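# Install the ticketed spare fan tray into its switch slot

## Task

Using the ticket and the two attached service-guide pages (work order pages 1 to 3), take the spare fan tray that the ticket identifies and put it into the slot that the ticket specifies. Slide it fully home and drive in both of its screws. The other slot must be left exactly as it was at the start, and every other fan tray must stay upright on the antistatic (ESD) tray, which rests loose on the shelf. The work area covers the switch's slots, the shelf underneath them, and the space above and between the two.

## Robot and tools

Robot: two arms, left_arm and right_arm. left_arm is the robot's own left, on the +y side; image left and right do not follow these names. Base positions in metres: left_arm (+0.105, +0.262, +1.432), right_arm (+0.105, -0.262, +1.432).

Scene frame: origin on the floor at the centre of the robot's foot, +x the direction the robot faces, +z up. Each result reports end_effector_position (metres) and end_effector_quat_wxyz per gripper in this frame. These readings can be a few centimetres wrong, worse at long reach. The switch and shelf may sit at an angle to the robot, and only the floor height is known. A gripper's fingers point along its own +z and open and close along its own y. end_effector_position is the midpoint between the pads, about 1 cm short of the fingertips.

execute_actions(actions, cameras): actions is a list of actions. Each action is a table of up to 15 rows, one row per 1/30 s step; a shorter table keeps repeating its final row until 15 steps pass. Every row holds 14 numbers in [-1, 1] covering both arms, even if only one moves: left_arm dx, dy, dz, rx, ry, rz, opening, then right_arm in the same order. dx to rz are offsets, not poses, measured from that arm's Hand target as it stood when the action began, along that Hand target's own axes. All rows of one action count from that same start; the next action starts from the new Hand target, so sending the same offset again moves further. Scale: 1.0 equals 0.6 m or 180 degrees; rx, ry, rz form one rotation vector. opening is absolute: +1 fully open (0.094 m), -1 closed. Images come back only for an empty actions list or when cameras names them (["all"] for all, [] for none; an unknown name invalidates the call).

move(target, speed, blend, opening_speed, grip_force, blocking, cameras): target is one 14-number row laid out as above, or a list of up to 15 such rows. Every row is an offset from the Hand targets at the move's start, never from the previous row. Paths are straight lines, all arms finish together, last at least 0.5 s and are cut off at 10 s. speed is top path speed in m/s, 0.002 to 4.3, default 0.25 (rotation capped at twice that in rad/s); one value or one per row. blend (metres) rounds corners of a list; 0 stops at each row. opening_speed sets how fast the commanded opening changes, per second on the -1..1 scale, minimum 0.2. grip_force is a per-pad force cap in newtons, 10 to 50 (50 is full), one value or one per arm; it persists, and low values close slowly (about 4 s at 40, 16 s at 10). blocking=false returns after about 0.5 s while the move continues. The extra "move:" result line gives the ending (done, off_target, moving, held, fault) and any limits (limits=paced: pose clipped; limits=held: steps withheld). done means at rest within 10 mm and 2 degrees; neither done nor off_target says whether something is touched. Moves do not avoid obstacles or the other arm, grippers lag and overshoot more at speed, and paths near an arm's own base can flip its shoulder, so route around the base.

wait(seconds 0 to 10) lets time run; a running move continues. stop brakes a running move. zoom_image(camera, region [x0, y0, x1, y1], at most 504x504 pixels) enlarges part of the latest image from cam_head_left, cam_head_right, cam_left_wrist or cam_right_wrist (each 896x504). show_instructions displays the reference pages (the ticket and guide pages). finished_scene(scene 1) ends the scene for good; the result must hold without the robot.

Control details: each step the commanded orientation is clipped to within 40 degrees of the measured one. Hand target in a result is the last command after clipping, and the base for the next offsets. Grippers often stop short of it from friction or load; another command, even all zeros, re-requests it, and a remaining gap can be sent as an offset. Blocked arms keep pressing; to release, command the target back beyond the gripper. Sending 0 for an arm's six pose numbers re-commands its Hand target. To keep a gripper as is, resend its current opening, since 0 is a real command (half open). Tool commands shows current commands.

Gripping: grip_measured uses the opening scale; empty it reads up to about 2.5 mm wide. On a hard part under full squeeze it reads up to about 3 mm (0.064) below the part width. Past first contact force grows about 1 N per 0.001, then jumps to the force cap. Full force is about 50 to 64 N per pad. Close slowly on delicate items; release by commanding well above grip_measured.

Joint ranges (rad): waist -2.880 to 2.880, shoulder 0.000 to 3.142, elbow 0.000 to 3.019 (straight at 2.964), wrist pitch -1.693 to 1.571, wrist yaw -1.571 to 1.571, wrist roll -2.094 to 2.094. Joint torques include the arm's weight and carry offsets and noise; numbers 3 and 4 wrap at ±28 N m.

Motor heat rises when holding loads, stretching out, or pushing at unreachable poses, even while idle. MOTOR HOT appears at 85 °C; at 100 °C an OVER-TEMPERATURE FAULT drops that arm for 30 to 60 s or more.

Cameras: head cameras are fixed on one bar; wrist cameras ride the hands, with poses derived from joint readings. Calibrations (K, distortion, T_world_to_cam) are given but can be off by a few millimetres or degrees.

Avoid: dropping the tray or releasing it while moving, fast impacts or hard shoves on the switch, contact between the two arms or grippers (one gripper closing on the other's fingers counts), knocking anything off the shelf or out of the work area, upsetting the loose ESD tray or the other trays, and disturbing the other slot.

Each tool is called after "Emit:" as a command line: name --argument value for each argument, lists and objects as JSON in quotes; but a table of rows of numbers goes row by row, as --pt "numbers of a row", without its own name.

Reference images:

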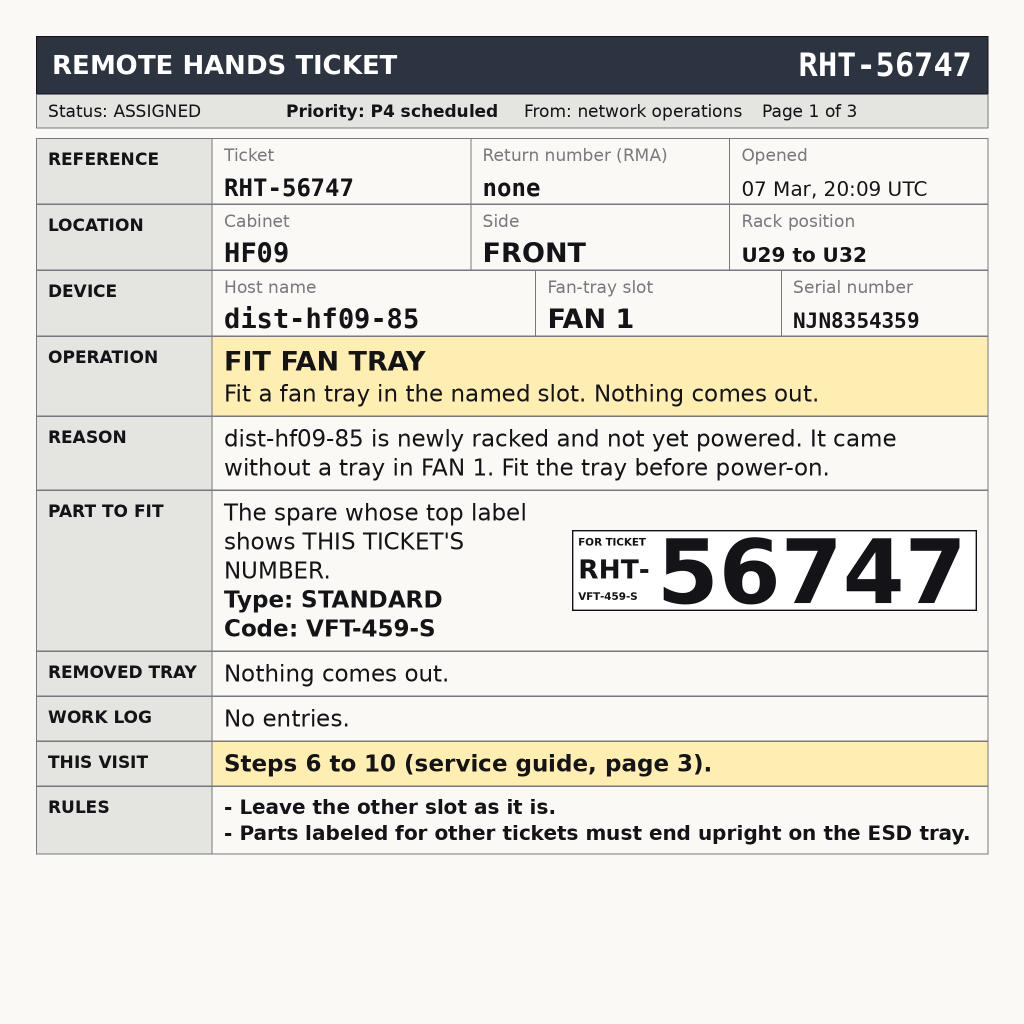

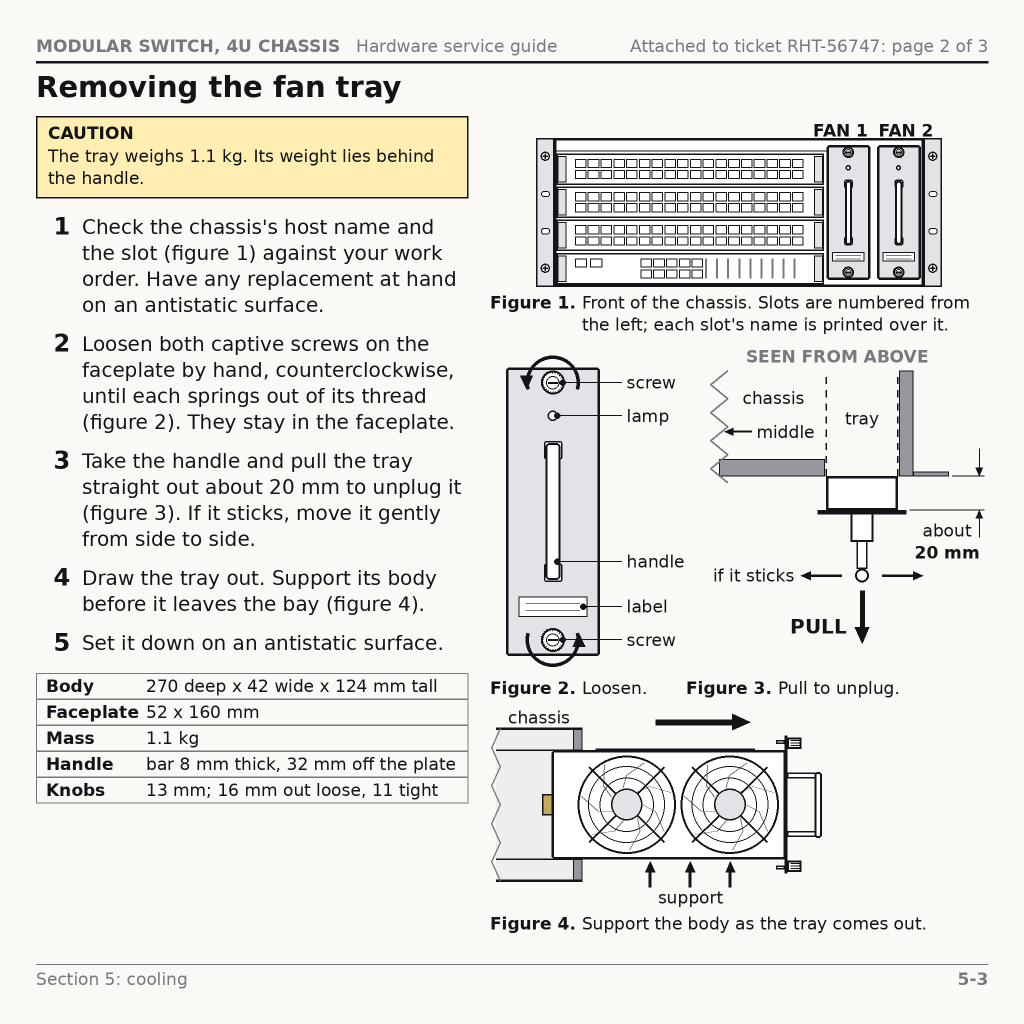

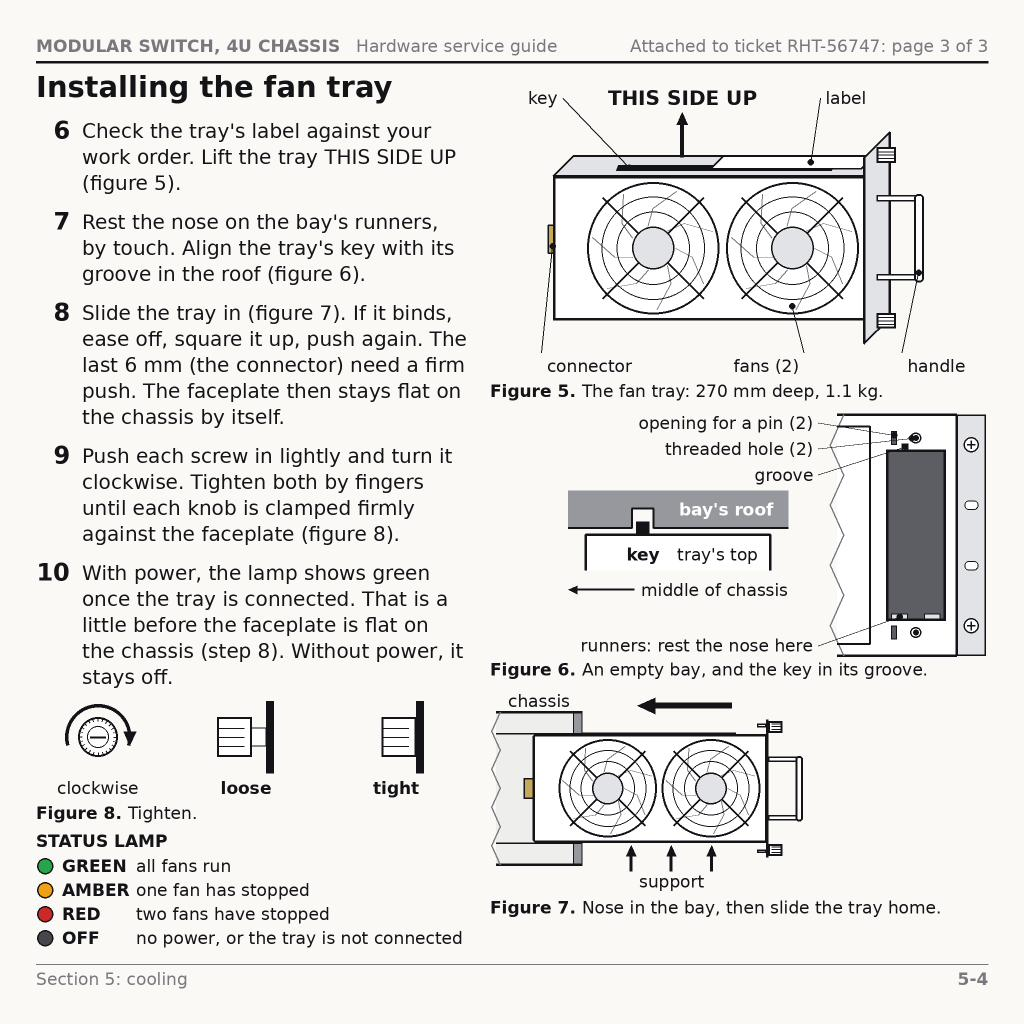

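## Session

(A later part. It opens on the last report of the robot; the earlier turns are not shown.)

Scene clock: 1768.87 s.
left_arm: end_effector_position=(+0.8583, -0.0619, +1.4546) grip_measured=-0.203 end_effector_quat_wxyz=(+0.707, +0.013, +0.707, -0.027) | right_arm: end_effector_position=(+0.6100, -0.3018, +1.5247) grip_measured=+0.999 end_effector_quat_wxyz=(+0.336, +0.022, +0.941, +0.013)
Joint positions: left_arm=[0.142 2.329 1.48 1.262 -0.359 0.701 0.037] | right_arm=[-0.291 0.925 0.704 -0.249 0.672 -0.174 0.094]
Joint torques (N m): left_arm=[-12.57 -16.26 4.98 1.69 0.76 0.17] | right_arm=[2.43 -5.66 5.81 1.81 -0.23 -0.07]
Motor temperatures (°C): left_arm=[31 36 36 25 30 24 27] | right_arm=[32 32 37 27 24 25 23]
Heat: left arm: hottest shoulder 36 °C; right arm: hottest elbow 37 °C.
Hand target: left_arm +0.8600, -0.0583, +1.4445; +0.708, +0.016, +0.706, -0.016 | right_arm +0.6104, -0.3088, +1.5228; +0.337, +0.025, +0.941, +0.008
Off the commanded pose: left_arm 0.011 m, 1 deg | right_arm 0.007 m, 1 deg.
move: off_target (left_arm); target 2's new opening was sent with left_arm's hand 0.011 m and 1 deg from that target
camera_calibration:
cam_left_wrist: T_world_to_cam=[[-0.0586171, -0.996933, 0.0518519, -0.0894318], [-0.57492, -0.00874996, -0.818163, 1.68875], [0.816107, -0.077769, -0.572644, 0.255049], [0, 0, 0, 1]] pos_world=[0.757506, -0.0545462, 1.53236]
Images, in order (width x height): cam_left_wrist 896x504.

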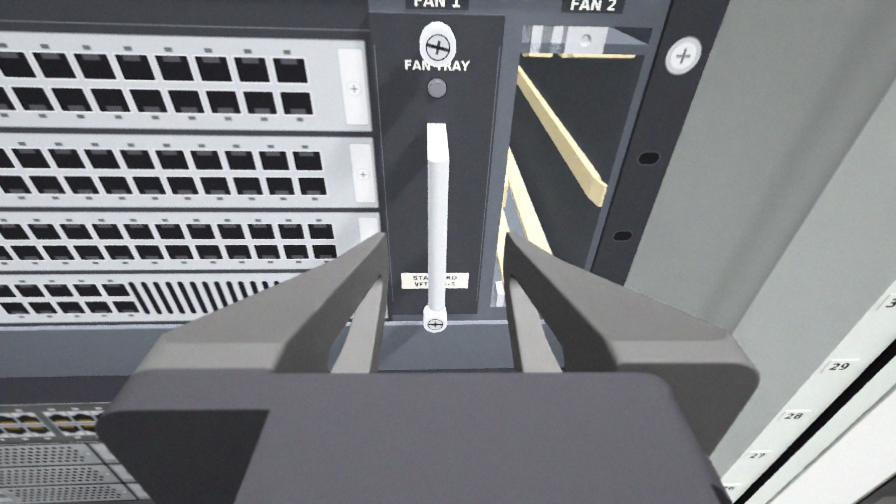

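Emit:
move --pt "0.022 0.007 0.04 0 0 0 -0.2 0 0 0 0 0 0 1" --pt "0.022 0.009 0.12 0 0 0 -0.2 0 0 0 0 0 0 1" --pt "0.022 0.009 0.12 0 0 0 -1 0 0 0 0 0 0 1" --speed 0.12 --cameras '["cam_left_wrist"]'

Scene clock: 1777.23 s.
left_arm: end_effector_position=(+0.9219, -0.0618, +1.4332) grip_measured=-0.866 end_effector_quat_wxyz=(+0.706, +0.026, +0.708, -0.021) | right_arm: end_effector_position=(+0.6100, -0.3018, +1.5247) grip_measured=+0.999 end_effector_quat_wxyz=(+0.336, +0.022, +0.941, +0.013)
Joint positions: left_arm=[0.197 2.409 1.697 1.108 -0.305 0.701 0.006] | right_arm=[-0.291 0.925 0.704 -0.249 0.672 -0.174 0.094]
Joint torques (N m): left_arm=[-13.33 -18.26 7.6 0.69 0.37 -0.06] | right_arm=[2.37 -5.77 5.81 1.81 -0.23 -0.07]
Heat: left arm: hottest elbow 36 °C; right arm: hottest elbow 37 °C.
Hand target: left_arm +0.9322, -0.0561, +1.4312; +0.708, +0.016, +0.706, -0.016 | right_arm +0.6104, -0.3088, +1.5228; +0.337, +0.025, +0.941, +0.008
Off the commanded pose: left_arm 0.012 m, 1 deg | right_arm 0.007 m, 1 deg.
move: off_target (left_arm); target 3's new opening was sent with left_arm's hand 0.011 m and 1 deg from that target
camera_calibration:
cam_left_wrist: T_world_to_cam=[[-0.0674841, -0.997384, 0.0259132, -0.0391707], [-0.577143, 0.0178379, -0.816448, 1.70904], [0.81385, -0.0700529, -0.576837, 0.199554], [0, 0, 0, 1]] pos_world=[0.821313, -0.0555746, 1.51147]
Images, in order (width x height): cam_left_wrist 896x504.

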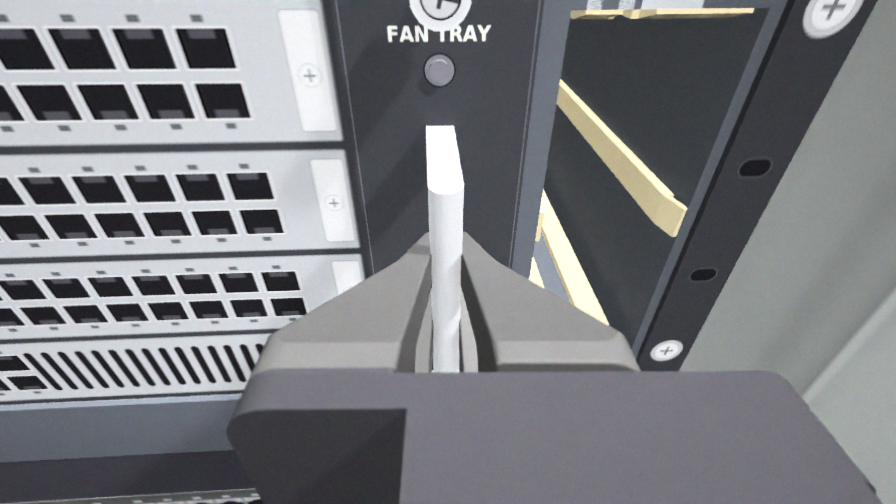

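Emit:
move --target '[0,0,0.06,0,0,0,-1,0,0,0,0,0,0,1]' --speed 0.1 --cameras '["cam_left_wrist"]'

Emit:
zoom_image --camera "cam_left_wrist" --region '[310, 0, 600, 163]'

Emit:
move --target '[0,0,0.38,0,0,0,-1,0,0,0,0,0,0,1]' --speed 0.2 --cameras '["cam_left_wrist"]'

Emit:
zoom_image --camera "cam_left_wrist" --region '[310, 0, 600, 163]'

Scene clock: 1784.57 s.
left_arm: end_effector_position=(+0.9348, -0.0638, +1.4318) grip_measured=-0.887 end_effector_quat_wxyz=(+0.703, +0.023, +0.711, -0.019) | right_arm: end_effector_position=(+0.6100, -0.3018, +1.5247) grip_measured=+0.999 end_effector_quat_wxyz=(+0.336, +0.022, +0.941, +0.013)
Joint positions: left_arm=[0.2 2.429 1.752 1.07 -0.313 0.699 0.005] | right_arm=[-0.291 0.925 0.704 -0.249 0.672 -0.174 0.094]
Joint torques (N m): left_arm=[-13.22 -17.08 12.45 -0.92 1.34 -0.11] | right_arm=[2.43 -5.71 5.81 1.8 -0.23 -0.07]
Heat: left arm: hottest elbow 36 °C; right arm: hottest elbow 37 °C.
Hand target: left_arm +0.9682, -0.0577, +1.4312; +0.708, +0.016, +0.706, -0.016 | right_arm +0.6104, -0.3088, +1.5228; +0.337, +0.025, +0.941, +0.008
Off the commanded pose: left_arm 0.034 m, 1 deg | right_arm 0.007 m, 1 deg.
move: off_target (left_arm)
camera_calibration:
cam_left_wrist: T_world_to_cam=[[-0.0603425, -0.997823, 0.0266231, -0.0479021], [-0.584279, 0.0136836, -0.811438, 1.71462], [0.809307, -0.0645195, -0.583832, 0.202638], [0, 0, 0, 1]] pos_world=[0.834926, -0.0581859, 1.51089]
Images, in order (width x height): cam_left_wrist 896x504.

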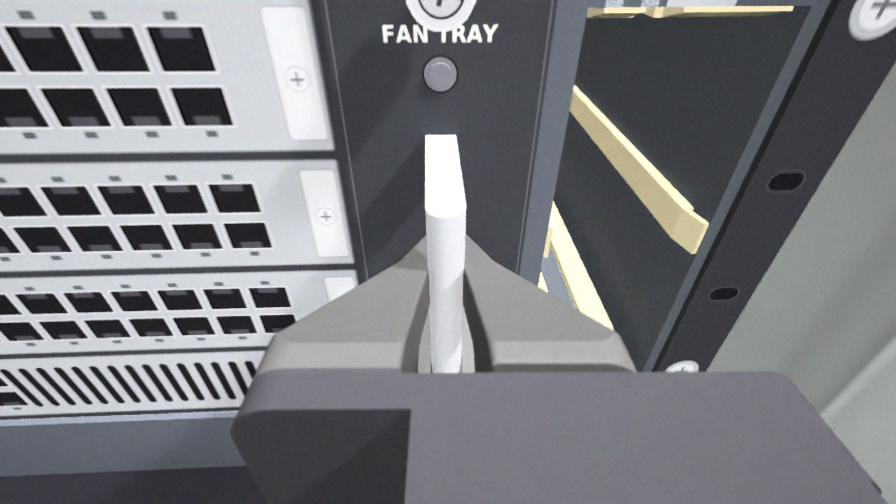

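Scaled by 1.738 from the camera's 896x504 image, which has a finer 1280x720 frame.

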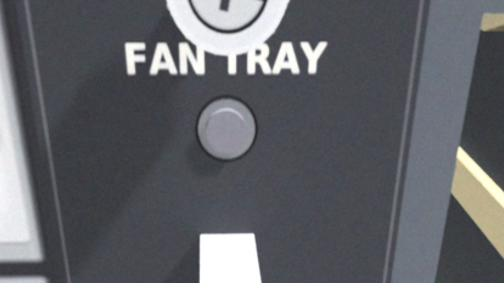

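Scene clock: 1786.03 s.
left_arm: end_effector_position=(+0.9412, -0.0609, +1.4333) grip_measured=-0.888 end_effector_quat_wxyz=(+0.701, +0.021, +0.712, -0.019) | right_arm: end_effector_position=(+0.6100, -0.3018, +1.5247) grip_measured=+0.999 end_effector_quat_wxyz=(+0.336, +0.022, +0.941, +0.013)
Joint positions: left_arm=[0.204 2.427 1.767 1.051 -0.313 0.693 0.005] | right_arm=[-0.291 0.925 0.704 -0.249 0.672 -0.174 0.094]
Joint torques (N m): left_arm=[-7.36 -17.96 -25.26 -9.43 4.25 -0.18] | right_arm=[2.37 -5.71 5.81 1.8 -0.23 -0.07]
Heat: left arm: hottest elbow 37 °C; right arm: hottest elbow 37 °C.
Hand target: left_arm +1.1960, -0.0680, +1.4318; +0.708, +0.016, +0.706, -0.016 | right_arm +0.6104, -0.3088, +1.5228; +0.337, +0.025, +0.941, +0.008
Off the commanded pose: left_arm 0.255 m, 1 deg | right_arm 0.007 m, 1 deg.
move: off_target (left_arm)
camera_calibration:
cam_left_wrist: T_world_to_cam=[[-0.0585974, -0.997824, 0.0302301, -0.0514773], [-0.58735, 0.00997453, -0.809271, 1.71914], [0.807209, -0.0651769, -0.586657, 0.204519], [0, 0, 0, 1]] pos_world=[0.841632, -0.055183, 1.51279]
Images, in order (width x height): cam_left_wrist 896x504.

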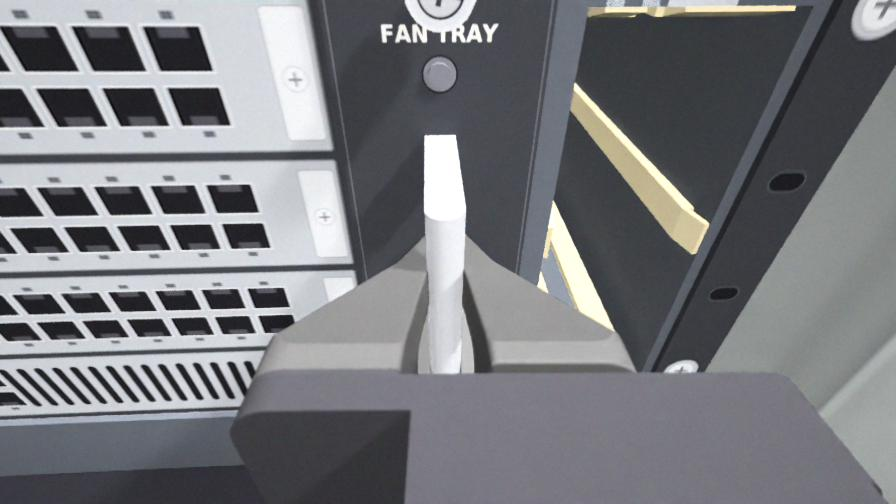

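Scaled by 1.738 from the camera's 896x504 image, which has a finer 1280x720 frame.

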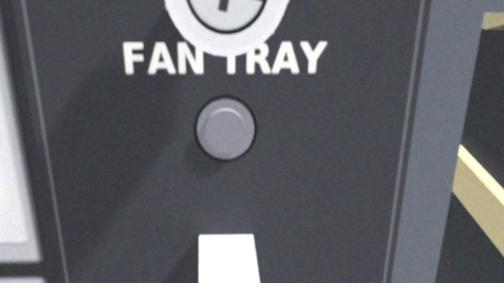

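Emit:
move --target '[0,0,-0.43,0,0,0,-1,0,0,0,0,0,0,1]' --speed 0.3

Scene clock: 1805.50 s.
left_arm: end_effector_position=(+0.9349, -0.0620, +1.4327) grip_measured=-0.889 end_effector_quat_wxyz=(+0.703, +0.022, +0.711, -0.021) | right_arm: end_effector_position=(+0.6100, -0.3018, +1.5247) grip_measured=+0.999 end_effector_quat_wxyz=(+0.336, +0.022, +0.941, +0.013)
Joint positions: left_arm=[0.201 2.423 1.746 1.07 -0.309 0.692 0.005] | right_arm=[-0.291 0.925 0.704 -0.249 0.672 -0.174 0.094]
Joint torques (N m): left_arm=[-13.1 -19.49 5.9 1.88 0.67 0.04] | right_arm=[2.43 -5.71 5.82 1.81 -0.23 -0.07]
Motor temperatures (°C): left_arm=[30 34 54 28 43 24 28] | right_arm=[32 32 36 27 24 25 23]
Heat: left arm: hottest elbow 54 °C; right arm: hottest elbow 36 °C.
Hand target: left_arm +0.9382, -0.0564, +1.4313; +0.708, +0.016, +0.706, -0.016 | right_arm +0.6104, -0.3088, +1.5228; +0.337, +0.025, +0.941, +0.008
Off the commanded pose: left_arm 0.007 m, 1 deg | right_arm 0.007 m, 1 deg.
move: done

Emit:
move --pt "0 0 0 0 0 0 0.1 0 0 0 0 0 0 1" --pt "0 0 -0.16 0 0 0 0.1 0 0 0 0 0 0 1" --pt "-0.032 0.132 -0.253 0.173 -0.096 0.002 0.3 0 0 0 0 0 0 1" --speed 0.3 --blend '[0,0.03,0]' --cameras '["cam_left_wrist"]'

Scene clock: 1816.63 s.
left_arm: end_effector_position=(+0.7883, +0.0240, +1.4489) grip_measured=+0.297 end_effector_quat_wxyz=(+0.777, +0.209, +0.560, -0.199) | right_arm: end_effector_position=(+0.6100, -0.3018, +1.5247) grip_measured=+0.999 end_effector_quat_wxyz=(+0.336, +0.022, +0.941, +0.013)
Joint positions: left_arm=[0.394 2.101 1.11 1.312 0.484 0.655 0.061] | right_arm=[-0.291 0.925 0.704 -0.249 0.672 -0.174 0.094]
Joint torques (N m): left_arm=[-10.23 -15.97 2.43 0.9 0.53 -0.25] | right_arm=[2.49 -5.71 5.83 1.81 -0.23 -0.07]
Motor temperatures (°C): left_arm=[30 34 51 26 38 24 28] | right_arm=[32 32 36 27 24 25 23]
Heat: left arm: hottest elbow 51 °C; right arm: hottest elbow 36 °C.
Hand target: left_arm +0.7901, +0.0296, +1.4502; +0.774, +0.204, +0.563, -0.204 | right_arm +0.6104, -0.3088, +1.5228; +0.337, +0.025, +0.941, +0.008
Off the commanded pose: left_arm 0.006 m, 1 deg | right_arm 0.007 m, 1 deg.
move: done
camera_calibration:
cam_left_wrist: T_world_to_cam=[[-0.553445, -0.829857, -0.0709645, 0.556537], [-0.225839, 0.231533, -0.94625, 1.54921], [0.801683, -0.507671, -0.315555, -0.0352443], [0, 0, 0, 1]] pos_world=[0.686139, 0.0852609, 1.49431]
Images, in order (width x height): cam_left_wrist 896x504.

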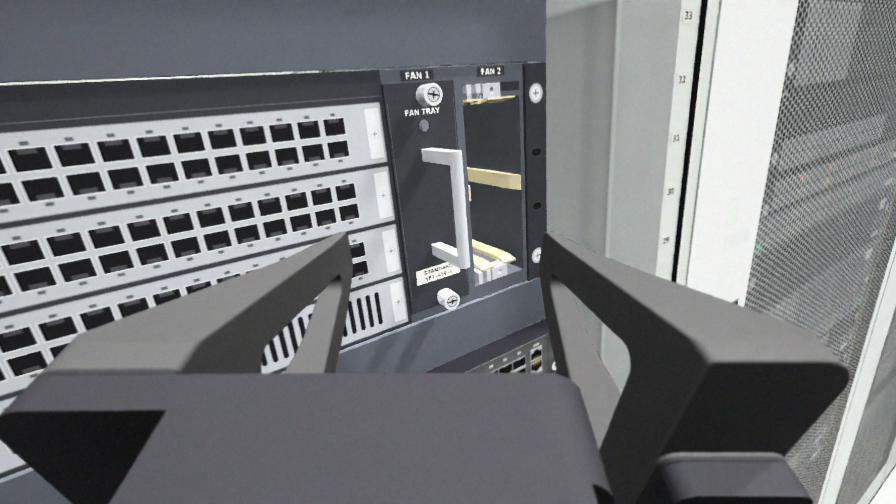

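Emit:
zoom_image --camera "cam_left_wrist" --region '[380, 60, 480, 150]'

Emit:
zoom_image --camera "cam_left_wrist" --region '[380, 240, 480, 330]'

Scaled by 5.040 from the camera's 896x504 image, which has a finer 1280x720 frame.

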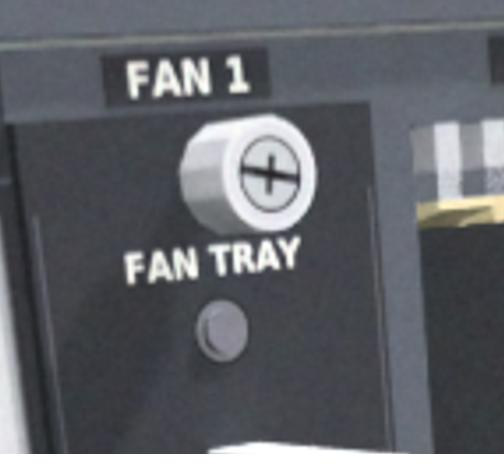

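Scaled by 5.040 from the camera's 896x504 image, which has a finer 1280x720 frame.

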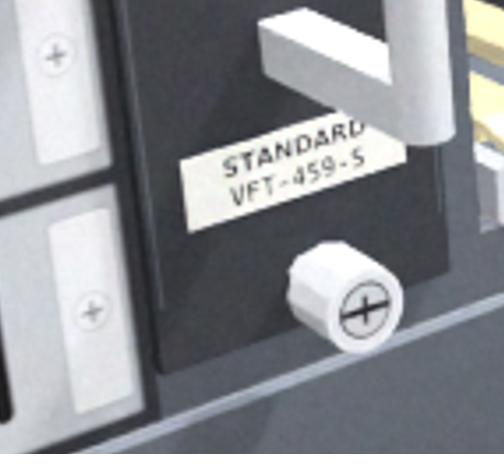

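Emit:
move --target '[-0.0168,-0.0183,0.2403,-0.173,0.096,-0.002,-0.38,0,0,0,0,0,0,1]' --speed 0.3

Scene clock: 1895.87 s.
left_arm: end_effector_position=(+0.8877, -0.0527, +1.4970) grip_measured=-0.378 end_effector_quat_wxyz=(+0.705, +0.014, +0.709, -0.023) | right_arm: end_effector_position=(+0.6100, -0.3018, +1.5247) grip_measured=+0.999 end_effector_quat_wxyz=(+0.336, +0.022, +0.941, +0.013)
Joint positions: left_arm=[0.127 2.266 1.53 1.149 -0.38 0.714 0.029] | right_arm=[-0.291 0.925 0.704 -0.249 0.672 -0.174 0.094]
Joint torques (N m): left_arm=[-13.22 -17.14 7.82 0.88 0.48 0.17] | right_arm=[2.37 -5.71 5.81 1.81 -0.23 -0.07]
Motor temperatures (°C): left_arm=[30 32 37 25 32 24 27] | right_arm=[31 31 36 27 24 25 23]
Heat: left arm: hottest elbow 37 °C; right arm: hottest elbow 36 °C.
Hand target: left_arm +0.8949, -0.0575, +1.4997; +0.708, +0.016, +0.706, -0.016 | right_arm +0.6104, -0.3088, +1.5228; +0.337, +0.025, +0.941, +0.008
Off the commanded pose: left_arm 0.009 m, 1 deg | right_arm 0.007 m, 1 deg.
move: done

Emit:
move --pt "0 0 0 0 0 -0.31 -0.38 0 0 0 0 0 0 1" --pt "-0.004 0.001 0.0767 0 0 -0.31 -0.38 0 0 0 0 0 0 1" --speed 0.2 --cameras '["cam_left_wrist"]'

Emit:
zoom_image --camera "cam_left_wrist" --region '[380, 200, 500, 320]'

Scene clock: 1905.90 s.
left_arm: end_effector_position=(+0.9284, -0.0644, +1.5037) grip_measured=-0.378 end_effector_quat_wxyz=(+0.616, -0.306, +0.639, -0.344) | right_arm: end_effector_position=(+0.6100, -0.3018, +1.5247) grip_measured=+0.999 end_effector_quat_wxyz=(+0.336, +0.022, +0.941, +0.013)
Joint positions: left_arm=[0.135 2.315 1.69 1.031 -0.366 -0.235 0.029] | right_arm=[-0.291 0.925 0.704 -0.249 0.672 -0.174 0.094]
Joint torques (N m): left_arm=[-13.27 -17.49 8.43 1.01 0.66 -0.12] | right_arm=[2.37 -5.71 5.82 1.8 -0.23 -0.07]
Heat: left arm: hottest elbow 37 °C; right arm: hottest elbow 36 °C.
Hand target: left_arm +0.9409, -0.0591, +1.5022; +0.618, -0.316, +0.632, -0.345 | right_arm +0.6104, -0.3088, +1.5228; +0.337, +0.025, +0.941, +0.008
Off the commanded pose: left_arm 0.014 m, 1 deg | right_arm 0.007 m, 1 deg.
move: off_target (left_arm)
camera_calibration:
cam_left_wrist: T_world_to_cam=[[-0.0315346, -0.549368, 0.834986, -1.26426], [-0.61809, -0.645794, -0.448235, 1.21215], [0.785475, -0.530231, -0.319194, -0.156012], [0, 0, 0, 1]] pos_world=[0.831893, 0.00553418, 1.54917]
Images, in order (width x height): cam_left_wrist 896x504.

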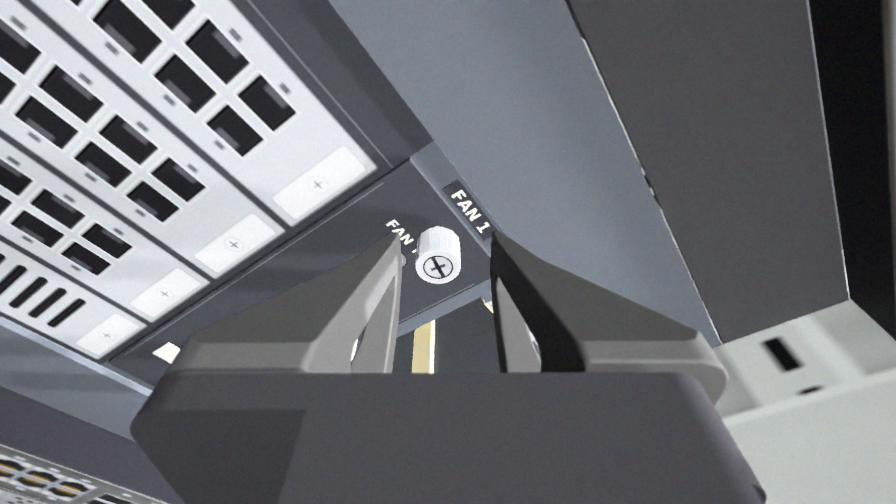

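Scaled by 4.200 from the camera's 896x504 image, which has a finer 1280x720 frame.

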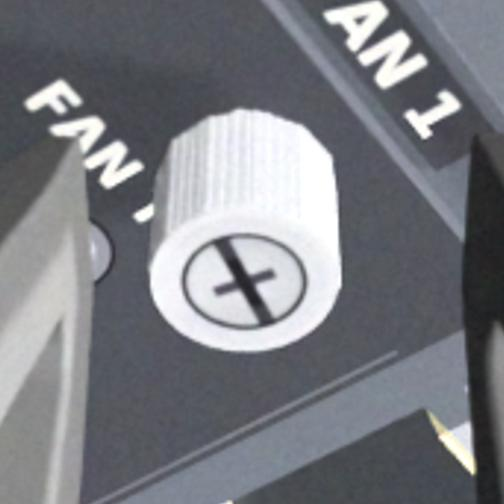

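Emit:
move --pt "0 0 0 0 0 0 -1 0 0 0 0 0 0 1" --pt "0 0 0.03 0 0 0.62 -1 0 0 0 0 0 0 1" --speed 0.6 --cameras '["cam_left_wrist"]'

Emit:
zoom_image --camera "cam_left_wrist" --region '[380, 200, 500, 320]'

Emit:
move --pt "0 0 -0.03 0 0 0 -1 0 0 0 0 0 0 1" --pt "0 0 -0.03 0 0 0 -0.38 0 0 0 0 0 0 1" --pt "0 0 -0.03 0 0 -0.62 -0.38 0 0 0 0 0 0 1" --speed 0.6 --cameras '["cam_left_wrist"]'

Emit:
zoom_image --camera "cam_left_wrist" --region '[380, 200, 500, 320]'

Scene clock: 1917.73 s.
left_arm: end_effector_position=(+0.9318, -0.0616, +1.5005) grip_measured=-0.754 end_effector_quat_wxyz=(+0.630, +0.345, +0.626, +0.305) | right_arm: end_effector_position=(+0.6100, -0.3018, +1.5247) grip_measured=+0.999 end_effector_quat_wxyz=(+0.336, +0.022, +0.941, +0.013)
Joint positions: left_arm=[0.139 2.316 1.699 1.016 -0.38 1.671 0.012] | right_arm=[-0.291 0.925 0.704 -0.249 0.672 -0.174 0.094]
Joint torques (N m): left_arm=[-12.51 -16.79 12.05 0.21 1.65 0.08] | right_arm=[2.43 -5.71 5.81 1.81 -0.23 -0.07]
Heat: left arm: hottest elbow 37 °C; right arm: hottest elbow 36 °C.
Hand target: left_arm +0.9588, -0.0599, +1.5020; +0.633, +0.345, +0.617, +0.317 | right_arm +0.6104, -0.3088, +1.5228; +0.337, +0.025, +0.941, +0.008
Off the commanded pose: left_arm 0.027 m, 2 deg | right_arm 0.007 m, 1 deg.
move: off_target (left_arm)
camera_calibration:
cam_left_wrist: T_world_to_cam=[[-0.0506038, -0.602012, -0.796882, 1.20328], [-0.549039, 0.683285, -0.481329, 1.28169], [0.834263, 0.413162, -0.365105, -0.0766684], [0, 0, 0, 1]] pos_world=[0.828553, -0.119695, 1.5478]
Images, in order (width x height): cam_left_wrist 896x504.

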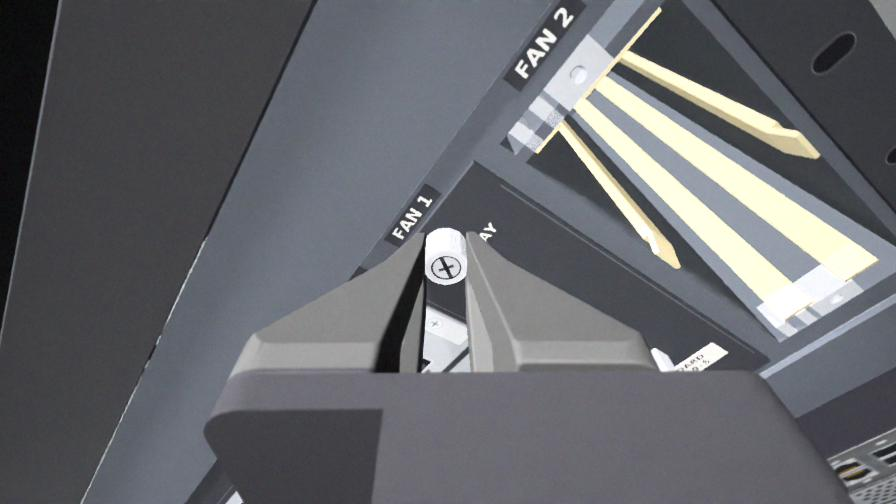

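Scaled by 4.200 from the camera's 896x504 image, which has a finer 1280x720 frame.

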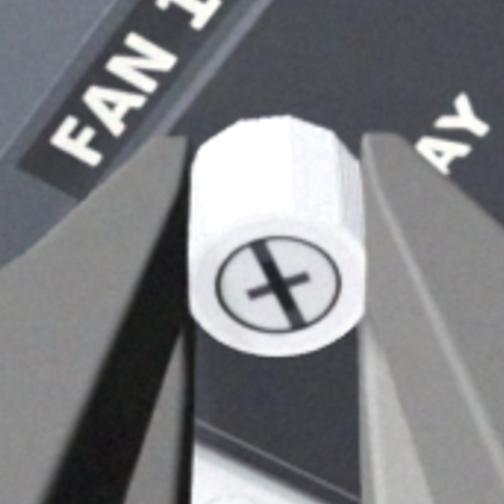

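Scene clock: 1921.87 s.
left_arm: end_effector_position=(+0.9315, -0.0627, +1.5022) grip_measured=-0.382 end_effector_quat_wxyz=(+0.617, -0.307, +0.639, -0.342) | right_arm: end_effector_position=(+0.6100, -0.3018, +1.5247) grip_measured=+0.999 end_effector_quat_wxyz=(+0.336, +0.022, +0.941, +0.013)
Joint positions: left_arm=[0.139 2.32 1.7 1.028 -0.366 -0.235 0.029] | right_arm=[-0.291 0.925 0.704 -0.249 0.672 -0.174 0.094]
Joint torques (N m): left_arm=[-13.45 -18.37 7.71 0.87 0.67 -0.06] | right_arm=[2.43 -5.71 5.81 1.81 -0.23 -0.07]
Heat: left arm: hottest elbow 37 °C; right arm: hottest elbow 36 °C.
Hand target: left_arm +0.9410, -0.0588, +1.5020; +0.618, -0.317, +0.632, -0.345 | right_arm +0.6104, -0.3088, +1.5228; +0.337, +0.025, +0.941, +0.008
Off the commanded pose: left_arm 0.010 m, 1 deg | right_arm 0.007 m, 1 deg.
move: done
camera_calibration:
cam_left_wrist: T_world_to_cam=[[-0.0289174, -0.550642, 0.83424, -1.26337], [-0.615315, -0.647918, -0.448988, 1.21282], [0.787751, -0.526304, -0.320082, -0.158493], [0, 0, 0, 1]] pos_world=[0.834587, 0.00672585, 1.54777]
Images, in order (width x height): cam_left_wrist 896x504.

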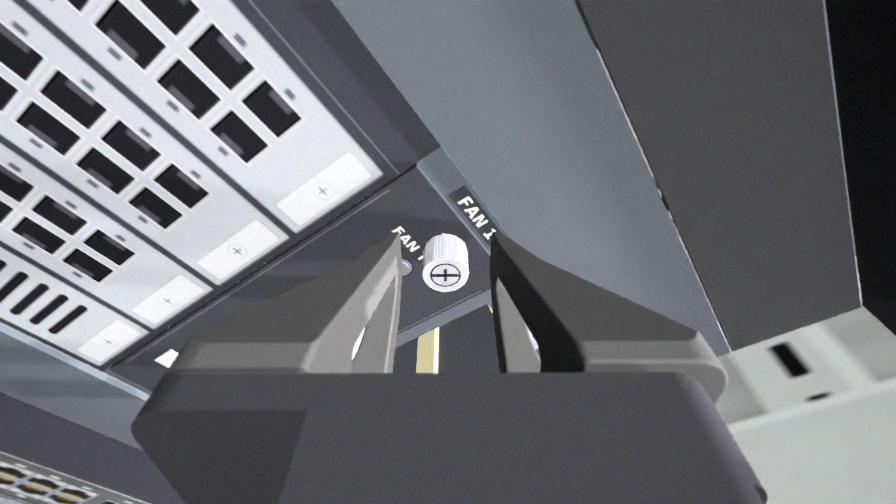

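Scaled by 4.200 from the camera's 896x504 image, which has a finer 1280x720 frame.

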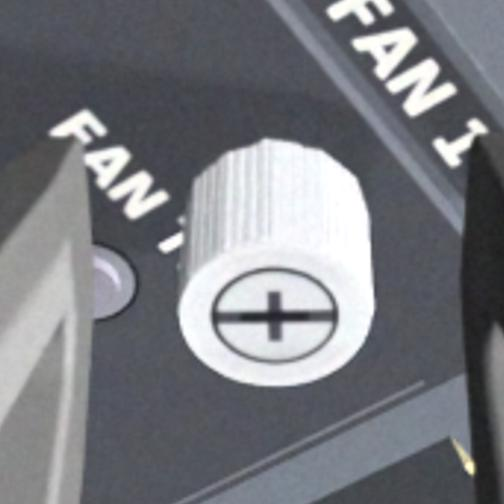

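Emit:
move --pt "0 0 0 0 0 0 -0.92 0 0 0 0 0 0 1" --pt "0 0 0.03 0 0 0.62 -0.92 0 0 0 0 0 0 1" --pt "0 0 0 0 0 0.62 -0.38 0 0 0 0 0 0 1" --pt "0 0 0 0 0 0 -0.38 0 0 0 0 0 0 1" --speed 1.0

Emit:
move --pt "0 0 0 0 0 0 -0.92 0 0 0 0 0 0 1" --pt "0 0 0.03 0 0 0.62 -0.92 0 0 0 0 0 0 1" --pt "0 0 0 0 0 0.62 -0.38 0 0 0 0 0 0 1" --pt "0 0 0 0 0 0 -0.38 0 0 0 0 0 0 1" --speed 1.0

Emit:
move --pt "0 0 0 0 0 0 -0.92 0 0 0 0 0 0 1" --pt "0 0 0.03 0 0 0.62 -0.92 0 0 0 0 0 0 1" --pt "0 0 0 0 0 0.62 -0.38 0 0 0 0 0 0 1" --pt "0 0 0 0 0 0 -0.38 0 0 0 0 0 0 1" --speed 1.0 --cameras '["cam_left_wrist"]'

Emit:
zoom_image --camera "cam_left_wrist" --region '[380, 200, 500, 320]'

Scene clock: 1951.63 s.
left_arm: end_effector_position=(+0.9319, -0.0645, +1.4998) grip_measured=-0.382 end_effector_quat_wxyz=(+0.618, -0.308, +0.637, -0.343) | right_arm: end_effector_position=(+0.6100, -0.3018, +1.5247) grip_measured=+0.999 end_effector_quat_wxyz=(+0.336, +0.022, +0.941, +0.013)
Joint positions: left_arm=[0.14 2.329 1.707 1.033 -0.362 -0.236 0.029] | right_arm=[-0.291 0.925 0.704 -0.249 0.672 -0.174 0.094]
Joint torques (N m): left_arm=[-14.15 -18.55 7.1 0.73 0.54 -0.05] | right_arm=[2.43 -5.71 5.81 1.81 -0.23 -0.07]
Heat: left arm: hottest elbow 37 °C; right arm: hottest elbow 36 °C.
Hand target: left_arm +0.9409, -0.0589, +1.5020; +0.618, -0.316, +0.632, -0.345 | right_arm +0.6104, -0.3088, +1.5228; +0.337, +0.025, +0.941, +0.008
Off the commanded pose: left_arm 0.011 m, 1 deg | right_arm 0.007 m, 1 deg.
move: off_target (left_arm)

Scene clock: 1958.23 s.
left_arm: end_effector_position=(+0.9329, -0.0624, +1.5006) grip_measured=-0.382 end_effector_quat_wxyz=(+0.619, -0.308, +0.636, -0.342) | right_arm: end_effector_position=(+0.6100, -0.3018, +1.5247) grip_measured=+0.999 end_effector_quat_wxyz=(+0.336, +0.022, +0.941, +0.013)
Joint positions: left_arm=[0.142 2.328 1.708 1.036 -0.362 -0.235 0.029] | right_arm=[-0.291 0.925 0.704 -0.249 0.672 -0.174 0.094]
Joint torques (N m): left_arm=[-13.8 -18.55 7.2 0.51 0.59 -0.07] | right_arm=[2.43 -5.71 5.79 1.83 -0.23 -0.07]
Heat: left arm: hottest elbow 37 °C; right arm: hottest elbow 36 °C.
Hand target: left_arm +0.9409, -0.0589, +1.5020; +0.618, -0.316, +0.632, -0.345 | right_arm +0.6104, -0.3088, +1.5228; +0.337, +0.025, +0.941, +0.008
Off the commanded pose: left_arm 0.009 m, 1 deg | right_arm 0.007 m, 1 deg.
move: done

Scene clock: 1964.77 s.
left_arm: end_effector_position=(+0.9329, -0.0628, +1.5007) grip_measured=-0.382 end_effector_quat_wxyz=(+0.619, -0.308, +0.636, -0.342) | right_arm: end_effector_position=(+0.6100, -0.3018, +1.5247) grip_measured=+0.999 end_effector_quat_wxyz=(+0.336, +0.022, +0.941, +0.013)
Joint positions: left_arm=[0.141 2.328 1.709 1.036 -0.362 -0.235 0.029] | right_arm=[-0.291 0.925 0.704 -0.249 0.672 -0.174 0.094]
Joint torques (N m): left_arm=[-14.21 -19.02 7.08 0.31 0.55 -0.1] | right_arm=[2.43 -5.77 5.81 1.81 -0.23 -0.07]
Heat: left arm: hottest elbow 37 °C; right arm: hottest elbow 36 °C.
Hand target: left_arm +0.9410, -0.0589, +1.5021; +0.618, -0.316, +0.632, -0.345 | right_arm +0.6104, -0.3088, +1.5228; +0.337, +0.025, +0.941, +0.008
Off the commanded pose: left_arm 0.009 m, 1 deg | right_arm 0.007 m, 1 deg.
move: done
camera_calibration:
cam_left_wrist: T_world_to_cam=[[-0.0323169, -0.548647, 0.83543, -1.26063], [-0.609331, -0.651752, -0.451592, 1.21094], [0.792257, -0.523647, -0.313245, -0.1745], [0, 0, 0, 1]] pos_world=[0.835374, 0.00622095, 1.54535]
Images, in order (width x height): cam_left_wrist 896x504.

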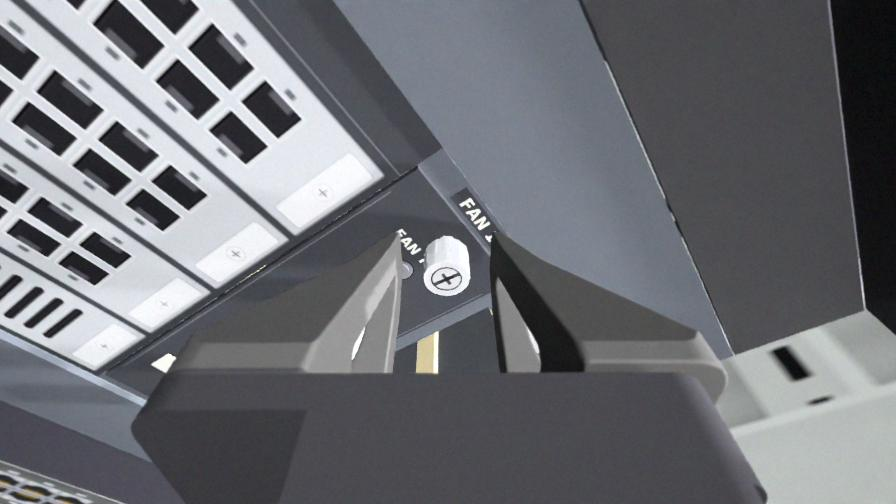

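Scaled by 4.200 from the camera's 896x504 image, which has a finer 1280x720 frame.

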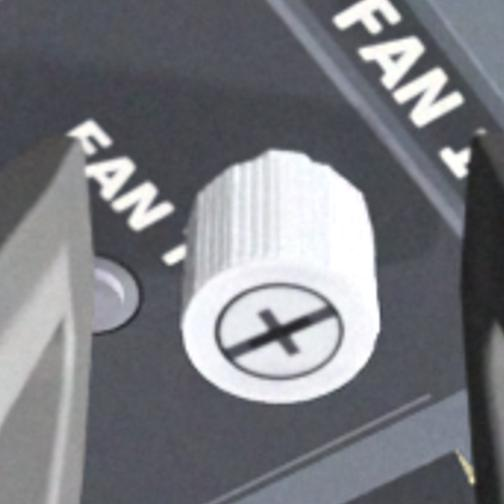

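Emit:
move --pt "0 0 -0.13 0 0 0 -0.38 0 0 0 0 0 0 1" --pt "0 0 -0.13 0 0 0.31 -0.3 0 0 0 0 0 0 1" --speed 0.4

Scene clock: 1993.77 s.
left_arm: end_effector_position=(+0.8635, -0.0579, +1.4885) grip_measured=-0.303 end_effector_quat_wxyz=(+0.701, +0.018, +0.713, -0.021) | right_arm: end_effector_position=(+0.6100, -0.3018, +1.5247) grip_measured=+0.999 end_effector_quat_wxyz=(+0.336, +0.022, +0.941, +0.013)
Joint positions: left_arm=[0.113 2.264 1.467 1.202 -0.399 0.723 0.033] | right_arm=[-0.291 0.925 0.704 -0.249 0.672 -0.174 0.094]
Joint torques (N m): left_arm=[-14.15 -18.61 4.33 1.76 0.45 0.17] | right_arm=[2.37 -5.71 5.82 1.81 -0.23 -0.07]
Heat: left arm: hottest elbow 37 °C; right arm: hottest elbow 36 °C.
Hand target: left_arm +0.8630, -0.0555, +1.5019; +0.708, +0.016, +0.706, -0.016 | right_arm +0.6104, -0.3088, +1.5228; +0.337, +0.025, +0.941, +0.008
Off the commanded pose: left_arm 0.014 m, 1 deg | right_arm 0.007 m, 1 deg.
move: off_target (left_arm); target 2's new opening was sent with left_arm's hand 0.014 m and 1 deg from that target

Emit:
move --target '[0.02,0.151,-0.012,0.318,0,0,-0.3,0,0,0,0,0,0,1]' --speed 0.3 --cameras '["cam_left_wrist"]'

Scene clock: 2002.23 s.
left_arm: end_effector_position=(+0.8417, +0.0227, +1.4743) grip_measured=-0.302 end_effector_quat_wxyz=(+0.596, +0.351, +0.621, -0.369) | right_arm: end_effector_position=(+0.6100, -0.3018, +1.5247) grip_measured=+0.999 end_effector_quat_wxyz=(+0.336, +0.022, +0.941, +0.013)
Joint positions: left_arm=[0.424 1.891 1.375 0.206 0.68 0.803 0.033] | right_arm=[-0.291 0.925 0.704 -0.249 0.672 -0.174 0.094]
Joint torques (N m): left_arm=[-10.11 -19.49 7.86 0.85 0.84 0.19] | right_arm=[2.43 -5.71 5.82 1.81 -0.23 -0.07]
Heat: left arm: hottest shoulder 36 °C; right arm: hottest elbow 36 °C.
Hand target: left_arm +0.8599, +0.0354, +1.4899; +0.614, +0.353, +0.612, -0.352 | right_arm +0.6104, -0.3088, +1.5228; +0.337, +0.025, +0.941, +0.008
Off the commanded pose: left_arm 0.027 m, 3 deg | right_arm 0.007 m, 1 deg.
move: off_target (left_arm)
camera_calibration:
cam_left_wrist: T_world_to_cam=[[-0.874391, -0.479958, 0.0712819, 0.639229], [-0.333811, 0.488398, -0.806249, 1.46437], [0.352152, -0.728772, -0.587266, 0.713322], [0, 0, 0, 1]] pos_world=[0.79656, 0.111458, 1.55399]
Images, in order (width x height): cam_left_wrist 896x504.

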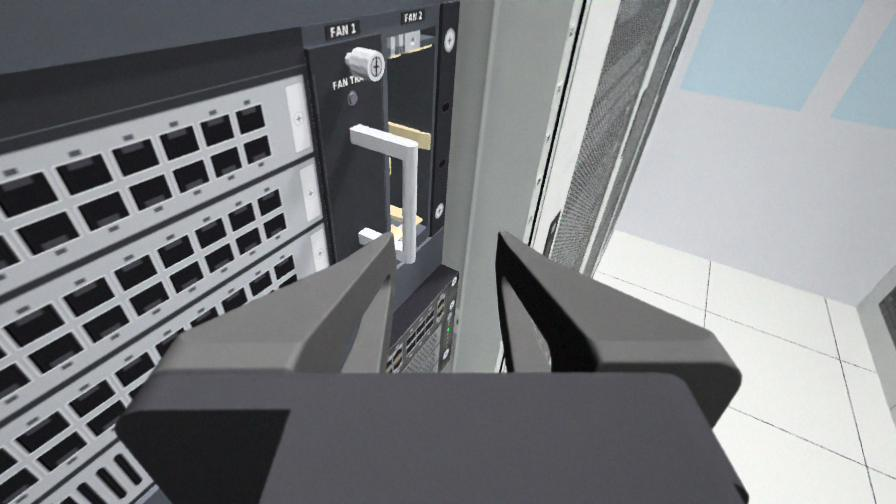

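Emit:
zoom_image --camera "cam_left_wrist" --region '[290, 10, 410, 130]'

Emit:
zoom_image --camera "cam_left_wrist" --region '[290, 130, 410, 250]'

Scaled by 4.200 from the camera's 896x504 image, which has a finer 1280x720 frame.

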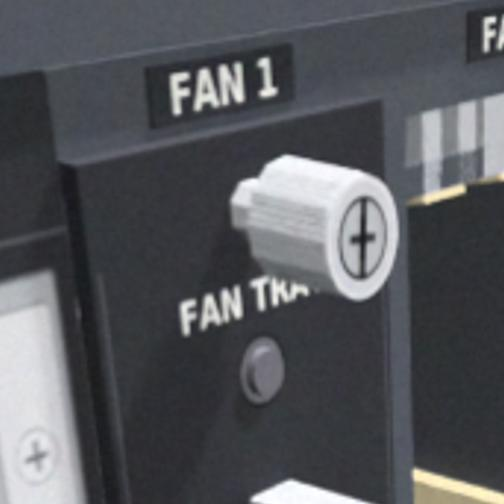

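Scaled by 4.200 from the camera's 896x504 image, which has a finer 1280x720 frame.

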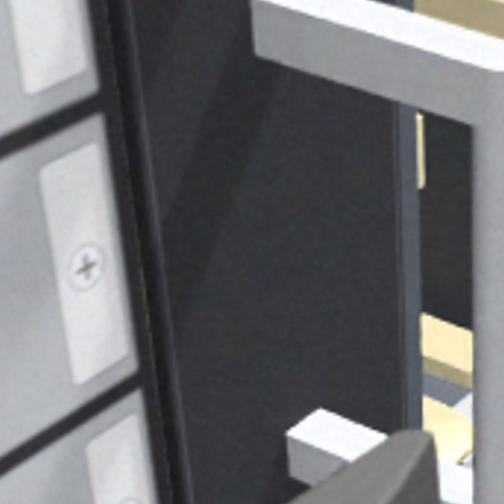

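Emit:
move --target '[-0.08,0.01,0.083,0,0,0,-0.3,0,0,0,0,0,0,1]' --speed 0.2 --cameras '["cam_left_wrist"]'

Emit:
zoom_image --camera "cam_left_wrist" --region '[260, 0, 400, 140]'

Scene clock: 2024.00 s.
left_arm: end_effector_position=(+0.8765, -0.0071, +1.5324) grip_measured=-0.302 end_effector_quat_wxyz=(+0.609, +0.359, +0.612, -0.355) | right_arm: end_effector_position=(+0.6100, -0.3018, +1.5247) grip_measured=+0.999 end_effector_quat_wxyz=(+0.336, +0.022, +0.941, +0.013)
Joint positions: left_arm=[0.342 1.91 1.521 0.115 0.603 0.803 0.033] | right_arm=[-0.291 0.925 0.704 -0.249 0.672 -0.174 0.094]
Joint torques (N m): left_arm=[-11.16 -17.9 8.77 0.75 0.53 -0.15] | right_arm=[2.49 -5.71 5.82 1.81 -0.23 -0.07]
Heat: left arm: hottest elbow 36 °C; right arm: hottest elbow 36 °C.
Hand target: left_arm +0.8901, -0.0046, +1.5378; +0.614, +0.353, +0.612, -0.352 | right_arm +0.6104, -0.3088, +1.5228; +0.337, +0.025, +0.941, +0.008
Off the commanded pose: left_arm 0.015 m, 1 deg | right_arm 0.007 m, 1 deg.
move: off_target (left_arm)
camera_calibration:
cam_left_wrist: T_world_to_cam=[[-0.871786, -0.48897, 0.0299609, 0.712134], [-0.30496, 0.493818, -0.814336, 1.52446], [0.38339, -0.719064, -0.57962, 0.674388], [0, 0, 0, 1]] pos_world=[0.827175, 0.0803337, 1.61098]
Images, in order (width x height): cam_left_wrist 896x504.

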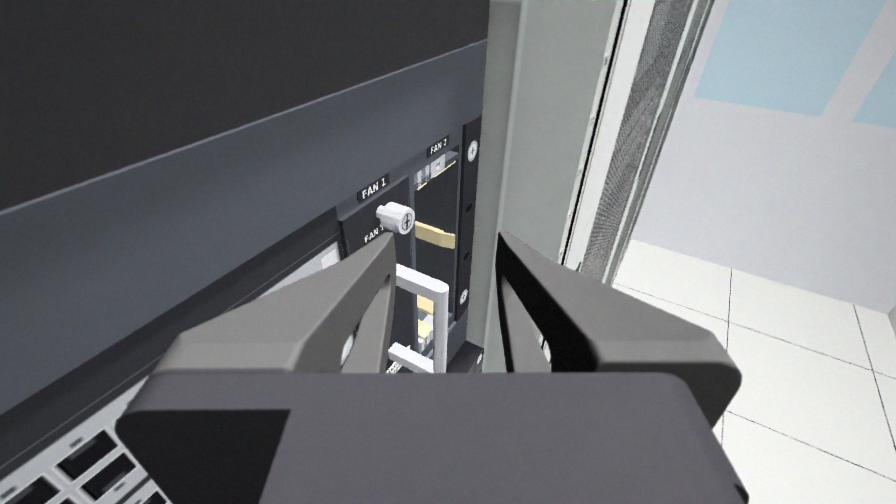

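Scaled by 3.600 from the camera's 896x504 image, which has a finer 1280x720 frame.

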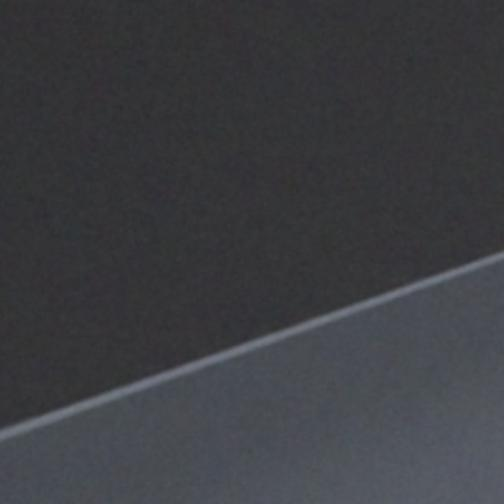

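Emit:
zoom_image --camera "cam_left_wrist" --region '[320, 150, 430, 260]'

Scaled by 4.582 from the camera's 896x504 image, which has a finer 1280x720 frame.

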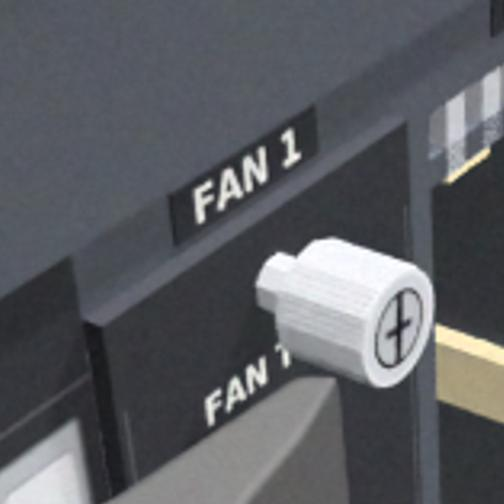

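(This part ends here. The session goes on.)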